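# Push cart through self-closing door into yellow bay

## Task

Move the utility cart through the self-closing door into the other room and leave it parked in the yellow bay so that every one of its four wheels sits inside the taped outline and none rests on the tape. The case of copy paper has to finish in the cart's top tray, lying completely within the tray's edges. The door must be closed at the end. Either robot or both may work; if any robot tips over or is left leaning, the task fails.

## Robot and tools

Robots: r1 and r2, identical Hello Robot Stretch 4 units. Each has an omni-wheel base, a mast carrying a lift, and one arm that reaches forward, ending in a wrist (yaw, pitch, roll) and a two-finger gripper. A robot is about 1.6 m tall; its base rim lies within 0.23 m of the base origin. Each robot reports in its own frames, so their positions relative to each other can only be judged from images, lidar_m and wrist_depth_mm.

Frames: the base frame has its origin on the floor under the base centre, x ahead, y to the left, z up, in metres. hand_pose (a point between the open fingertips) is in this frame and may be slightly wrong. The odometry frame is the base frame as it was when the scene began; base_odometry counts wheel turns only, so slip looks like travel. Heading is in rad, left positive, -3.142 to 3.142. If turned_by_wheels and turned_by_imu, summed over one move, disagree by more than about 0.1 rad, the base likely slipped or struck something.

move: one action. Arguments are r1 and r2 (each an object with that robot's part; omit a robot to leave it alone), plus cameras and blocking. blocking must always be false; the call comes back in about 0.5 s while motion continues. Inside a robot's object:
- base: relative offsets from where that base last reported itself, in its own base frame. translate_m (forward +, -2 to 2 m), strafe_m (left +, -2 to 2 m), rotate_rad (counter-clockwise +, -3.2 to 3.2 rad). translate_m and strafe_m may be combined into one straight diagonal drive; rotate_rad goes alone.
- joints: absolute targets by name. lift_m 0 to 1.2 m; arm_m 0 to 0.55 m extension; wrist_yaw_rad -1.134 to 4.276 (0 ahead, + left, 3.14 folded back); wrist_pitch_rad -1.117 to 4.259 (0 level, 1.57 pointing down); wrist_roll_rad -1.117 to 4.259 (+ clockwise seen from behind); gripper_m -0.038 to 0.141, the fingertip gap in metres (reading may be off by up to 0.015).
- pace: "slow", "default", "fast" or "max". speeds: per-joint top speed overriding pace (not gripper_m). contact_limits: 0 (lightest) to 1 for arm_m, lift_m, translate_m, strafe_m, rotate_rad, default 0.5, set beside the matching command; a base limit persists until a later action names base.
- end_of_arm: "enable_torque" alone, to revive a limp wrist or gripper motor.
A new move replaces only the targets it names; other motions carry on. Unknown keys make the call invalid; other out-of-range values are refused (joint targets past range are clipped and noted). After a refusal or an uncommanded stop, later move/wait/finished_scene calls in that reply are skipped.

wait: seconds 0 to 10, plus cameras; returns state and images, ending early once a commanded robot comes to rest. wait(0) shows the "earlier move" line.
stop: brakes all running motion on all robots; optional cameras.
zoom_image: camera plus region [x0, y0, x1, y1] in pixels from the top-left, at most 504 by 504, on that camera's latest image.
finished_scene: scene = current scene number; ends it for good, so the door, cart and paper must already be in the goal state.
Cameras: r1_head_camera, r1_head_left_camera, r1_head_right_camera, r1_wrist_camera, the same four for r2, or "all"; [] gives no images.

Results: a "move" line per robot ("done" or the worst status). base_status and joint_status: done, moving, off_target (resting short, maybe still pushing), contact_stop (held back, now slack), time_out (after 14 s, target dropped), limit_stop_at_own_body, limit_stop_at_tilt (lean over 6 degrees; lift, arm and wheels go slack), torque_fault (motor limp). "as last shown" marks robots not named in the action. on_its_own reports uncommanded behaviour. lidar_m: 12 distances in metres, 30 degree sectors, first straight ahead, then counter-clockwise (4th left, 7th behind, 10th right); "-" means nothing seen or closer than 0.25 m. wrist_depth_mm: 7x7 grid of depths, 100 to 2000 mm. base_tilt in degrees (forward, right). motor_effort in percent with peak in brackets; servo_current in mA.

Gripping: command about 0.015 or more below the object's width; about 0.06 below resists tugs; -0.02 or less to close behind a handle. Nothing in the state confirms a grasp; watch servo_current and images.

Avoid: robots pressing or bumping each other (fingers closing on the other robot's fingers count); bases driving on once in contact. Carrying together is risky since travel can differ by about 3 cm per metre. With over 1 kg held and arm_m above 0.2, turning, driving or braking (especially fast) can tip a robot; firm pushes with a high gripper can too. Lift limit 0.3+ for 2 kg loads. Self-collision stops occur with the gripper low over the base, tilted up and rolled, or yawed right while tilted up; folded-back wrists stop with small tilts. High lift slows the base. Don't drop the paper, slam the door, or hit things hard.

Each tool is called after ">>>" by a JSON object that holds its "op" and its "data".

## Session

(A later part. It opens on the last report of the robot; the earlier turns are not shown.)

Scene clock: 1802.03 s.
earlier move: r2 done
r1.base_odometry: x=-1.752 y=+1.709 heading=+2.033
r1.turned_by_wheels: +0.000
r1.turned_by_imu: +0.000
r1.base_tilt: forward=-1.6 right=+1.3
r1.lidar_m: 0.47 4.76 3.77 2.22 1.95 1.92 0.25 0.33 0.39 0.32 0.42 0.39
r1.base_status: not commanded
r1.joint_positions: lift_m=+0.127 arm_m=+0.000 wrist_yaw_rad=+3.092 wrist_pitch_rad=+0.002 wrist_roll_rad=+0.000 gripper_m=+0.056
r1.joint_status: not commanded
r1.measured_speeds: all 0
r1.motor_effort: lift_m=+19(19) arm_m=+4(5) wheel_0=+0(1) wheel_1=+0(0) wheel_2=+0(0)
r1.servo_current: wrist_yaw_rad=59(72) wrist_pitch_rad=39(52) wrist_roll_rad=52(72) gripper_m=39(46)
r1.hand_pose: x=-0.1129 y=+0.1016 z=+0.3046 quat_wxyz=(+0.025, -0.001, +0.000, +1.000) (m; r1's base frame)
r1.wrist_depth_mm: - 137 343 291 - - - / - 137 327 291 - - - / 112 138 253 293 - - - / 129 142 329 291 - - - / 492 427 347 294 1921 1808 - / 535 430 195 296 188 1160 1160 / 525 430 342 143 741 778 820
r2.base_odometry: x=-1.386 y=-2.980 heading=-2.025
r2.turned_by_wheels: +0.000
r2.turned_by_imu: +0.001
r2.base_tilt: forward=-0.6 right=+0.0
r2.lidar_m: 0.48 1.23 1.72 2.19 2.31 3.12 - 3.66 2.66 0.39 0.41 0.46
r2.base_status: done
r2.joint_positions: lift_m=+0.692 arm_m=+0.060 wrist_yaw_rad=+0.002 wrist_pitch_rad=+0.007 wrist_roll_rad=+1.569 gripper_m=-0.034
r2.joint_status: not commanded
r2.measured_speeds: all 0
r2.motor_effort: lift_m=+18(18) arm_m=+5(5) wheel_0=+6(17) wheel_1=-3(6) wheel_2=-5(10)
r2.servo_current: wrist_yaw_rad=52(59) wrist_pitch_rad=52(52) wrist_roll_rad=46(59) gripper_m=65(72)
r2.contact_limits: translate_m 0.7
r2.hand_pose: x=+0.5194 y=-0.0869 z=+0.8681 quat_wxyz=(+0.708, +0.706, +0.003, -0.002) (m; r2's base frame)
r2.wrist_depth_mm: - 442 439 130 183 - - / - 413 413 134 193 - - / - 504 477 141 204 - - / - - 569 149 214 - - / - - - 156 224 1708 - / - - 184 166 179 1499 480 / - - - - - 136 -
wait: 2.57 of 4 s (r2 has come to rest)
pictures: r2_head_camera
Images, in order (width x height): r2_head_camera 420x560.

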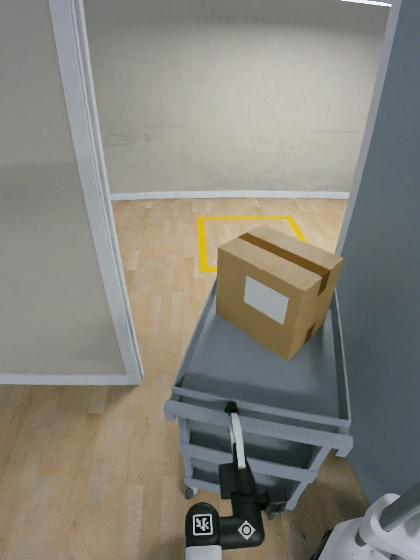

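>>> {"op": "move", "data": {"blocking": false, "r2": {"base":{"translate_m":-1.0,"strafe_m":0.58},"pace":"slow","contact_limits":{"translate_m":0.7}}, "cameras": []}}

>>> {"op": "wait", "data": {"seconds": 10, "cameras": []}}

>>> {"op": "wait", "data": {"seconds": 6, "cameras": ["r2_head_camera"]}}

Scene clock: 1827.40 s.
move: r2 moving
r1: as last shown
r1.base_tilt: forward=-1.5 right=+1.3
r1.lidar_m: 0.50 4.77 3.76 2.23 1.94 1.93 0.25 0.34 0.39 0.31 0.39 0.40
r1.motor_effort: lift_m=+19(19) arm_m=+4(5) wheel_0=-1(1) wheel_1=+0(0) wheel_2=+0(0)
r1.servo_current: wrist_yaw_rad=39(59) wrist_pitch_rad=33(46) wrist_roll_rad=39(78) gripper_m=39(52)
r1.wrist_depth_mm: - 137 343 290 - - - / - 137 327 290 - - - / 112 138 253 291 - - - / 129 142 327 293 - - - / 492 424 347 294 1863 1808 - / 539 430 195 296 187 1182 1138 / 521 433 342 143 741 778 809
r2.base_odometry: x=-1.374 y=-2.973 heading=-2.025
r2.turned_by_wheels: +0.000
r2.turned_by_imu: +0.001
r2.base_tilt: forward=-0.6 right=+0.1
r2.lidar_m: 0.47 1.26 1.72 2.20 2.30 3.12 - 3.67 2.68 0.41 0.40 0.46
r2.base_status: translate_m moving; strafe_m moving
r2.joint_positions: lift_m=+0.692 arm_m=+0.060 wrist_yaw_rad=+0.002 wrist_pitch_rad=+0.007 wrist_roll_rad=+1.569 gripper_m=-0.034
r2.joint_status: not commanded
r2.measured_speeds: translate_m=-0.049 strafe_m=+0.028 rotate_rad=+0.000 lift_m=+0.000 arm_m=+0.000 wrist_yaw_rad=+0.000 wrist_pitch_rad=+0.000 wrist_roll_rad=+0.000
r2.motor_effort: lift_m=+18(18) arm_m=+4(5) wheel_0=-4(10) wheel_1=-2(4) wheel_2=+12(12)
r2.servo_current: wrist_yaw_rad=46(52) wrist_pitch_rad=52(52) wrist_roll_rad=52(59) gripper_m=59(65)
r2.contact_limits: translate_m 0.7
r2.hand_pose: x=+0.5194 y=-0.0869 z=+0.8681 quat_wxyz=(+0.708, +0.706, +0.003, -0.002) (m; r2's base frame)
r2.wrist_depth_mm: - 462 445 131 186 - - / - 413 415 136 194 - - / - 500 477 143 206 - - / - - 559 150 215 - - / - - - 157 224 1661 - / - - 184 167 179 1464 477 / - 144 - - - - -
pictures: none
No camera images: "cameras" was empty.

Scene clock: 1837.40 s.
earlier move: r2 moving
r1.base_odometry: x=-1.752 y=+1.709 heading=+2.033
r1.turned_by_wheels: +0.000
r1.turned_by_imu: -0.001
r1.base_tilt: forward=-1.6 right=+1.3
r1.lidar_m: 0.43 4.76 3.72 2.23 1.94 1.94 0.25 0.33 3.98 1.38 0.63 0.44
r1.base_status: not commanded
r1.joint_positions: lift_m=+0.127 arm_m=+0.000 wrist_yaw_rad=+3.092 wrist_pitch_rad=+0.002 wrist_roll_rad=+0.000 gripper_m=+0.056
r1.joint_status: not commanded
r1.measured_speeds: all 0
r1.motor_effort: lift_m=+19(19) arm_m=+4(5) wheel_0=+0(1) wheel_1=+0(0) wheel_2=+0(0)
r1.servo_current: wrist_yaw_rad=65(78) wrist_pitch_rad=46(52) wrist_roll_rad=59(85) gripper_m=46(52)
r1.hand_pose: x=-0.1129 y=+0.1016 z=+0.3046 quat_wxyz=(+0.025, -0.001, +0.000, +1.000) (m; r1's base frame)
r1.wrist_depth_mm: - 137 342 290 - - - / - 137 327 291 - - - / 111 138 253 293 - - - / 129 143 327 293 - - - / 492 424 347 296 1921 1808 - / 535 430 195 294 187 1182 1118 / 521 433 340 143 741 778 820
r2.base_odometry: x=-0.550 y=-2.420 heading=-2.025
r2.turned_by_wheels: +0.000
r2.turned_by_imu: -0.004
r2.base_tilt: forward=-0.7 right=+0.0
r2.lidar_m: 0.49 2.13 1.77 1.68 1.77 2.40 3.87 3.93 3.19 3.04 0.37 0.37
r2.base_status: translate_m moving; strafe_m moving
r2.joint_positions: lift_m=+0.692 arm_m=+0.060 wrist_yaw_rad=-0.002 wrist_pitch_rad=+0.007 wrist_roll_rad=+1.569 gripper_m=-0.034
r2.joint_status: not commanded
r2.measured_speeds: translate_m=-0.086 strafe_m=+0.052 rotate_rad=+0.005 lift_m=+0.000 arm_m=+0.000 wrist_yaw_rad=+0.000 wrist_pitch_rad=+0.000 wrist_roll_rad=+0.000
r2.motor_effort: lift_m=+18(18) arm_m=+4(5) wheel_0=-10(16) wheel_1=+2(4) wheel_2=+5(13)
r2.servo_current: wrist_yaw_rad=46(72) wrist_pitch_rad=52(59) wrist_roll_rad=39(59) gripper_m=65(72)
r2.contact_limits: translate_m 0.7
r2.hand_pose: x=+0.5191 y=-0.0880 z=+0.8681 quat_wxyz=(+0.708, +0.706, +0.002, -0.003) (m; r2's base frame)
r2.wrist_depth_mm: 1708 410 397 - - 131 - / - - 508 - - - - / - - - - 166 167 - / 1756 - - 101 186 1464 484 / - - - 121 218 1576 1160 / - - 180 142 179 1464 1060 / - - - - - 1464 1098
wait: 10.00 s; no rest
pictures: none
No camera images: "cameras" was empty.

Scene clock: 1839.60 s.
earlier move: r2 done
r1.base_odometry: x=-1.752 y=+1.709 heading=+2.033
r1.turned_by_wheels: +0.000
r1.turned_by_imu: +0.000
r1.base_tilt: forward=-1.6 right=+1.3
r1.lidar_m: 0.59 4.76 3.77 2.23 1.93 1.95 0.25 0.32 3.97 1.36 2.13 0.61
r1.base_status: not commanded
r1.joint_positions: lift_m=+0.127 arm_m=+0.000 wrist_yaw_rad=+3.092 wrist_pitch_rad=+0.002 wrist_roll_rad=+0.000 gripper_m=+0.056
r1.joint_status: not commanded
r1.measured_speeds: all 0
r1.motor_effort: lift_m=+19(19) arm_m=+4(5) wheel_0=+0(1) wheel_1=+0(1) wheel_2=+0(0)
r1.servo_current: wrist_yaw_rad=46(78) wrist_pitch_rad=39(52) wrist_roll_rad=39(85) gripper_m=39(52)
r1.hand_pose: x=-0.1129 y=+0.1016 z=+0.3046 quat_wxyz=(+0.025, -0.001, +0.000, +1.000) (m; r1's base frame)
r1.wrist_depth_mm: - 137 342 290 - - - / - 137 327 291 - - - / 112 138 252 291 - - - / 129 142 327 293 - - - / 492 427 347 291 1921 1808 - / 539 430 196 294 187 1160 1138 / 525 433 343 143 741 778 820
r2.base_odometry: x=-0.426 y=-2.336 heading=-2.025
r2.turned_by_wheels: +0.000
r2.turned_by_imu: +0.000
r2.base_tilt: forward=-0.6 right=+0.0
r2.lidar_m: 0.50 2.24 1.69 1.60 1.65 2.27 3.72 3.78 3.26 3.09 0.34 0.32
r2.base_status: done
r2.joint_positions: lift_m=+0.692 arm_m=+0.060 wrist_yaw_rad=-0.002 wrist_pitch_rad=+0.007 wrist_roll_rad=+1.569 gripper_m=-0.034
r2.joint_status: not commanded
r2.measured_speeds: all 0
r2.motor_effort: lift_m=+18(18) arm_m=+4(5) wheel_0=-6(16) wheel_1=+3(4) wheel_2=+3(13)
r2.servo_current: wrist_yaw_rad=46(72) wrist_pitch_rad=52(59) wrist_roll_rad=52(59) gripper_m=65(72)
r2.contact_limits: translate_m 0.7
r2.hand_pose: x=+0.5191 y=-0.0880 z=+0.8681 quat_wxyz=(+0.708, +0.706, +0.002, -0.003) (m; r2's base frame)
r2.wrist_depth_mm: - 442 421 - - - - / 1921 - - - - - - / 1808 - - - - 154 504 / - - - - - 1397 462 / - - - - 217 1537 1160 / - - 180 127 176 340 336 / - 135 - - - 1499 1098
wait: 2.20 of 6 s (r2 has come to rest)
pictures: r2_head_camera
Images, in order (width x height): r2_head_camera 420x560.

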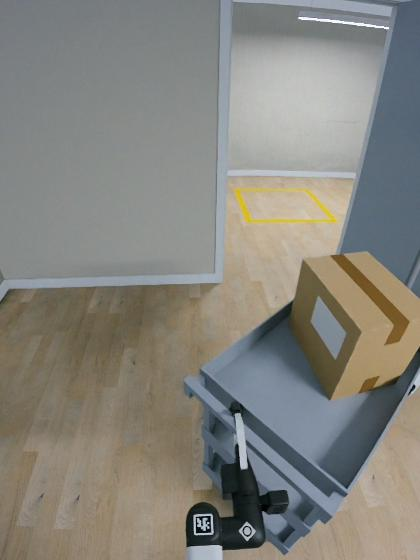

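>>> {"op": "move", "data": {"blocking": false, "r2": {"base":{"translate_m":-0.9,"strafe_m":0.1},"pace":"slow","contact_limits":{"translate_m":0.7}}, "cameras": []}}

>>> {"op": "wait", "data": {"seconds": 10, "cameras": ["r2_head_camera"]}}

Scene clock: 1854.37 s.
move: r2 moving
r1: as last shown
r1.lidar_m: 0.59 4.74 3.77 2.19 1.92 1.91 0.25 0.33 3.96 1.37 2.16 0.61
r1.motor_effort: lift_m=+19(19) arm_m=+4(4) wheel_0=+0(1) wheel_1=+0(0) wheel_2=+0(0)
r1.servo_current: wrist_yaw_rad=33(78) wrist_pitch_rad=33(52) wrist_roll_rad=39(59) gripper_m=39(46)
r1.wrist_depth_mm: - 137 342 290 - - - / - 138 329 291 - - - / 112 138 254 293 - - - / 129 142 327 293 - - - / 496 424 345 293 1921 1863 - / 544 427 195 293 188 1182 1138 / 521 433 342 143 741 768 820
r2.base_odometry: x=-0.419 y=-2.326 heading=-2.025
r2.turned_by_wheels: +0.000
r2.turned_by_imu: +0.000
r2.base_tilt: forward=-0.6 right=+0.1
r2.lidar_m: 0.48 2.27 1.71 1.60 1.67 2.27 3.71 3.73 3.27 3.11 0.34 0.33
r2.base_status: translate_m moving; strafe_m moving
r2.joint_positions: lift_m=+0.692 arm_m=+0.060 wrist_yaw_rad=-0.002 wrist_pitch_rad=+0.007 wrist_roll_rad=+1.569 gripper_m=-0.034
r2.joint_status: not commanded
r2.measured_speeds: translate_m=-0.049 strafe_m=+0.006 rotate_rad=+0.002 lift_m=+0.000 arm_m=+0.000 wrist_yaw_rad=+0.000 wrist_pitch_rad=+0.000 wrist_roll_rad=+0.000
r2.motor_effort: lift_m=+18(18) arm_m=+4(5) wheel_0=-11(11) wheel_1=-5(7) wheel_2=+9(11)
r2.servo_current: wrist_yaw_rad=46(59) wrist_pitch_rad=52(52) wrist_roll_rad=46(52) gripper_m=65(72)
r2.contact_limits: translate_m 0.7
r2.hand_pose: x=+0.5191 y=-0.0880 z=+0.8681 quat_wxyz=(+0.708, +0.706, +0.002, -0.003) (m; r2's base frame)
r2.wrist_depth_mm: - 439 421 - - - - / 1863 - - - - - - / 1863 - - - - 154 504 / - - - - - 1366 459 / - - - - - 1576 1205 / - - 181 127 176 338 338 / - 128 - - - 1430 1118
pictures: none
No camera images: "cameras" was empty.

Scene clock: 1864.20 s.
earlier move: r2 done
r1.base_odometry: x=-1.752 y=+1.709 heading=+2.033
r1.turned_by_wheels: +0.000
r1.turned_by_imu: -0.001
r1.base_tilt: forward=-1.6 right=+1.3
r1.lidar_m: 1.27 1.30 3.76 2.24 1.94 1.94 0.25 0.34 3.99 1.38 2.17 2.79
r1.base_status: not commanded
r1.joint_positions: lift_m=+0.127 arm_m=+0.000 wrist_yaw_rad=+3.092 wrist_pitch_rad=+0.002 wrist_roll_rad=+0.000 gripper_m=+0.056
r1.joint_status: not commanded
r1.measured_speeds: all 0
r1.motor_effort: lift_m=+19(19) arm_m=+4(5) wheel_0=-1(1) wheel_1=+0(1) wheel_2=+0(0)
r1.servo_current: wrist_yaw_rad=46(78) wrist_pitch_rad=46(52) wrist_roll_rad=52(65) gripper_m=33(52)
r1.hand_pose: x=-0.1129 y=+0.1016 z=+0.3046 quat_wxyz=(+0.025, -0.001, +0.000, +1.000) (m; r1's base frame)
r1.wrist_depth_mm: - 137 343 291 - - - / - 138 327 291 - - - / 112 138 253 291 - - - / 129 142 329 293 - - - / 492 427 349 293 1921 1808 - / 539 433 195 293 187 1182 1138 / 525 433 343 143 732 778 820
r2.base_odometry: x=+0.058 y=-1.572 heading=-2.025
r2.turned_by_wheels: +0.000
r2.turned_by_imu: +0.002
r2.base_tilt: forward=-0.7 right=+0.0
r2.lidar_m: 0.51 2.16 1.59 1.50 1.55 2.16 2.74 2.86 3.38 3.22 0.42 0.41
r2.base_status: done
r2.joint_positions: lift_m=+0.692 arm_m=+0.060 wrist_yaw_rad=+0.001 wrist_pitch_rad=+0.007 wrist_roll_rad=+1.569 gripper_m=-0.034
r2.joint_status: not commanded
r2.measured_speeds: all 0
r2.motor_effort: lift_m=+18(18) arm_m=+4(5) wheel_0=-3(11) wheel_1=-5(8) wheel_2=+6(11)
r2.servo_current: wrist_yaw_rad=46(59) wrist_pitch_rad=52(59) wrist_roll_rad=52(65) gripper_m=65(72)
r2.contact_limits: translate_m 0.7
r2.hand_pose: x=+0.5193 y=-0.0872 z=+0.8681 quat_wxyz=(+0.708, +0.706, +0.003, -0.002) (m; r2's base frame)
r2.wrist_depth_mm: - 379 373 - 150 - - / - 462 445 103 163 - - / - - 559 109 178 - - / - - - 124 197 1499 - / - - - 139 219 1576 480 / - - 186 154 179 1499 1160 / - - - - 307 306 319
wait: 9.83 of 10 s (r2 has come to rest)
pictures: r2_head_camera
Images, in order (width x height): r2_head_camera 420x560.

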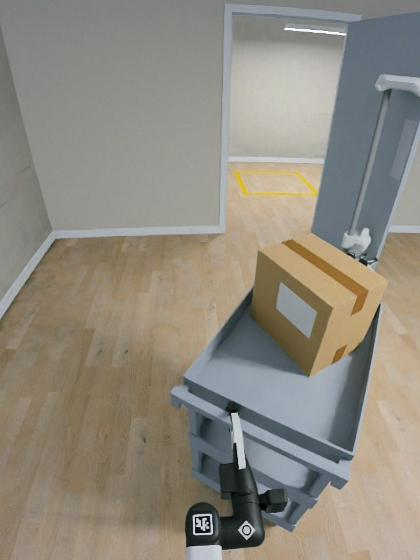

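>>> {"op": "move", "data": {"blocking": false, "r2": {"base":{"translate_m":-0.1,"strafe_m":-0.52},"pace":"slow","contact_limits":{"translate_m":0.7}}, "cameras": []}}

>>> {"op": "wait", "data": {"seconds": 8, "cameras": ["r2_head_camera"]}}

Scene clock: 1884.03 s.
move: r2 moving
r1: as last shown
r1.turned_by_imu: +0.000
r1.lidar_m: 1.29 1.29 3.80 2.21 1.93 1.95 0.25 0.33 3.97 1.37 2.16 2.78
r1.motor_effort: lift_m=+19(19) arm_m=+4(5) wheel_0=+0(1) wheel_1=+0(0) wheel_2=+0(0)
r1.servo_current: wrist_yaw_rad=39(72) wrist_pitch_rad=39(46) wrist_roll_rad=39(59) gripper_m=46(46)
r1.wrist_depth_mm: - 137 342 293 - - - / - 138 327 293 - - - / 111 138 252 291 - - - / 129 142 329 291 - - - / 496 430 347 294 1921 1808 - / 544 430 196 296 188 1160 1138 / 521 433 342 143 741 778 820
r2.base_odometry: x=+0.048 y=-1.564 heading=-2.024
r2.turned_by_wheels: +0.001
r2.turned_by_imu: +0.002
r2.base_tilt: forward=-0.6 right=+0.1
r2.lidar_m: 0.49 2.19 1.58 1.52 1.55 2.15 2.75 2.86 3.36 3.23 3.36 0.41
r2.base_status: translate_m moving; strafe_m moving
r2.joint_positions: lift_m=+0.692 arm_m=+0.060 wrist_yaw_rad=+0.004 wrist_pitch_rad=+0.007 wrist_roll_rad=+1.569 gripper_m=-0.034
r2.joint_status: not commanded
r2.measured_speeds: translate_m=-0.010 strafe_m=-0.050 rotate_rad=+0.000 lift_m=+0.000 arm_m=+0.000 wrist_yaw_rad=+0.010 wrist_pitch_rad=+0.000 wrist_roll_rad=+0.000
r2.motor_effort: lift_m=+18(18) arm_m=+4(5) wheel_0=+12(15) wheel_1=-7(9) wheel_2=+9(9)
r2.servo_current: wrist_yaw_rad=46(65) wrist_pitch_rad=46(59) wrist_roll_rad=52(52) gripper_m=65(72)
r2.contact_limits: translate_m 0.7
r2.hand_pose: x=+0.5196 y=-0.0863 z=+0.8681 quat_wxyz=(+0.708, +0.706, +0.004, -0.001) (m; r2's base frame)
r2.wrist_depth_mm: - 379 370 - 147 - - / - 462 445 - 160 - - / - - 559 108 176 - - / - - - 118 195 559 - / - - - 134 217 1576 477 / - - 186 153 179 1464 1160 / - - - - 309 309 320
pictures: none
No camera images: "cameras" was empty.

Scene clock: 1890.07 s.
earlier move: r2 done
r1.base_odometry: x=-1.752 y=+1.709 heading=+2.033
r1.turned_by_wheels: +0.000
r1.turned_by_imu: +0.000
r1.base_tilt: forward=-1.6 right=+1.3
r1.lidar_m: 1.13 1.09 3.76 2.22 1.92 1.92 0.25 0.32 3.99 1.37 2.16 2.79
r1.base_status: not commanded
r1.joint_positions: lift_m=+0.127 arm_m=+0.000 wrist_yaw_rad=+3.092 wrist_pitch_rad=+0.002 wrist_roll_rad=+0.000 gripper_m=+0.056
r1.joint_status: not commanded
r1.measured_speeds: all 0
r1.motor_effort: lift_m=+19(19) arm_m=+4(5) wheel_0=-1(1) wheel_1=+0(1) wheel_2=+0(0)
r1.servo_current: wrist_yaw_rad=39(72) wrist_pitch_rad=39(52) wrist_roll_rad=39(72) gripper_m=46(52)
r1.hand_pose: x=-0.1129 y=+0.1016 z=+0.3046 quat_wxyz=(+0.025, -0.001, +0.000, +1.000) (m; r1's base frame)
r1.wrist_depth_mm: - 138 343 290 - - - / - 137 327 293 - - - / 111 138 253 293 - - - / 129 142 327 291 - - - / 492 424 347 294 1863 1863 - / 535 430 196 296 187 1160 1160 / 525 433 340 143 741 768 831
r2.base_odometry: x=-0.365 y=-1.254 heading=-2.025
r2.turned_by_wheels: -0.001
r2.turned_by_imu: +0.001
r2.base_tilt: forward=-0.6 right=+0.1
r2.lidar_m: 0.42 2.91 2.10 2.03 2.07 2.74 2.64 2.74 2.84 2.72 2.82 0.50
r2.base_status: done
r2.joint_positions: lift_m=+0.692 arm_m=+0.060 wrist_yaw_rad=+0.004 wrist_pitch_rad=+0.007 wrist_roll_rad=+1.569 gripper_m=-0.034
r2.joint_status: not commanded
r2.measured_speeds: all 0
r2.motor_effort: lift_m=+18(18) arm_m=+4(5) wheel_0=+4(16) wheel_1=-5(9) wheel_2=+9(10)
r2.servo_current: wrist_yaw_rad=46(65) wrist_pitch_rad=46(59) wrist_roll_rad=46(65) gripper_m=59(72)
r2.contact_limits: translate_m 0.7
r2.hand_pose: x=+0.5196 y=-0.0862 z=+0.8681 quat_wxyz=(+0.708, +0.706, +0.004, -0.001) (m; r2's base frame)
r2.wrist_depth_mm: - - - 187 254 1618 - / - - - 184 246 1618 - / - - 564 180 242 - - / - - 477 235 236 - - / - - 512 174 233 831 - / - - 183 169 178 - - / - - - - 226 136 -
wait: 6.03 of 8 s (r2 has come to rest)
pictures: r2_head_camera
Images, in order (width x height): r2_head_camera 420x560.

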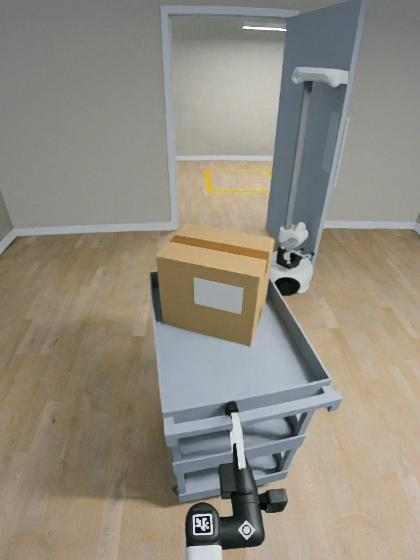

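>>> {"op": "move", "data": {"blocking": false, "r2": {"base":{"translate_m":0.35,"strafe_m":0.02},"pace":"slow","contact_limits":{"translate_m":0.7}}, "cameras": []}}

>>> {"op": "wait", "data": {"seconds": 6, "cameras": ["r2_head_camera"]}}

Scene clock: 1895.83 s.
move: r2 moving
r1: as last shown
r1.lidar_m: 1.11 1.08 3.76 2.22 1.93 1.92 0.25 0.34 3.97 1.38 2.16 2.78
r1.motor_effort: lift_m=+19(19) arm_m=+5(5) wheel_0=+0(1) wheel_1=+0(0) wheel_2=+0(0)
r1.servo_current: wrist_yaw_rad=59(59) wrist_pitch_rad=46(46) wrist_roll_rad=46(65) gripper_m=39(46)
r1.wrist_depth_mm: - 137 343 291 - - - / - 138 325 293 - - - / 112 138 254 294 - - - / 129 142 329 291 - - - / 492 430 347 294 1921 1756 - / 535 430 195 294 189 1182 1160 / 521 430 340 143 741 778 809
r2.base_odometry: x=-0.370 y=-1.265 heading=-2.025
r2.turned_by_wheels: +0.000
r2.turned_by_imu: +0.000
r2.base_tilt: forward=-0.7 right=+0.1
r2.lidar_m: 0.43 2.88 2.12 2.03 2.08 2.78 2.61 2.77 2.85 2.73 2.84 0.49
r2.base_status: translate_m moving; strafe_m moving
r2.joint_positions: lift_m=+0.692 arm_m=+0.060 wrist_yaw_rad=+0.001 wrist_pitch_rad=+0.007 wrist_roll_rad=+1.569 gripper_m=-0.034
r2.joint_status: not commanded
r2.measured_speeds: translate_m=+0.049 strafe_m=+0.002 rotate_rad=+0.000 lift_m=+0.000 arm_m=+0.000 wrist_yaw_rad=-0.017 wrist_pitch_rad=+0.000 wrist_roll_rad=+0.000
r2.motor_effort: lift_m=+18(18) arm_m=+4(5) wheel_0=+8(11) wheel_1=+7(8) wheel_2=-14(14)
r2.servo_current: wrist_yaw_rad=39(52) wrist_pitch_rad=46(52) wrist_roll_rad=52(59) gripper_m=65(72)
r2.contact_limits: translate_m 0.7
r2.hand_pose: x=+0.5193 y=-0.0872 z=+0.8681 quat_wxyz=(+0.708, +0.706, +0.003, -0.002) (m; r2's base frame)
r2.wrist_depth_mm: - - - 188 254 1576 1138 / - - - 185 248 1618 - / - - 585 180 243 809 - / - - 477 235 236 820 - / - - 508 173 231 809 - / - - 184 168 179 768 - / - - 580 - 223 - -
pictures: none
No camera images: "cameras" was empty.

Scene clock: 1900.13 s.
earlier move: r2 done
r1.base_odometry: x=-1.752 y=+1.709 heading=+2.033
r1.turned_by_wheels: +0.000
r1.turned_by_imu: +0.000
r1.base_tilt: forward=-1.6 right=+1.3
r1.lidar_m: 0.82 0.78 3.76 2.23 1.93 1.93 0.25 0.33 3.97 1.37 2.17 2.79
r1.base_status: not commanded
r1.joint_positions: lift_m=+0.127 arm_m=+0.000 wrist_yaw_rad=+3.092 wrist_pitch_rad=+0.002 wrist_roll_rad=+0.000 gripper_m=+0.056
r1.joint_status: not commanded
r1.measured_speeds: all 0
r1.motor_effort: lift_m=+19(19) arm_m=+4(5) wheel_0=+0(1) wheel_1=+0(1) wheel_2=+0(0)
r1.servo_current: wrist_yaw_rad=46(72) wrist_pitch_rad=46(52) wrist_roll_rad=46(85) gripper_m=39(52)
r1.hand_pose: x=-0.1129 y=+0.1016 z=+0.3046 quat_wxyz=(+0.025, -0.001, +0.000, +1.000) (m; r1's base frame)
r1.wrist_depth_mm: - 137 342 290 - - - / - 137 327 291 - - - / 112 138 253 291 - - - / 129 142 327 293 - - - / 496 427 349 293 1921 1808 - / 539 430 195 294 188 1138 1138 / 521 430 342 143 741 778 809
r2.base_odometry: x=-0.501 y=-1.577 heading=-2.025
r2.turned_by_wheels: +0.000
r2.turned_by_imu: +0.000
r2.base_tilt: forward=-0.6 right=+0.1
r2.lidar_m: 0.46 2.89 2.09 2.01 2.09 2.83 2.97 3.09 2.86 2.73 2.84 0.46
r2.base_status: done
r2.joint_positions: lift_m=+0.692 arm_m=+0.060 wrist_yaw_rad=-0.002 wrist_pitch_rad=+0.007 wrist_roll_rad=+1.569 gripper_m=-0.034
r2.joint_status: not commanded
r2.measured_speeds: all 0
r2.motor_effort: lift_m=+18(18) arm_m=+4(5) wheel_0=+2(11) wheel_1=+5(9) wheel_2=-8(14)
r2.servo_current: wrist_yaw_rad=59(59) wrist_pitch_rad=52(59) wrist_roll_rad=52(59) gripper_m=65(72)
r2.contact_limits: translate_m 0.7
r2.hand_pose: x=+0.5190 y=-0.0881 z=+0.8681 quat_wxyz=(+0.708, +0.706, +0.002, -0.003) (m; r2's base frame)
r2.wrist_depth_mm: - 477 473 134 190 - - / - 424 415 141 198 - - / - 496 469 147 208 - - / - - 549 153 216 - - / - - - 160 224 1808 - / - - 183 167 179 1464 508 / - - - - - 1537 1098
wait: 4.30 of 6 s (r2 has come to rest)
pictures: r2_head_camera
Images, in order (width x height): r2_head_camera 420x560.

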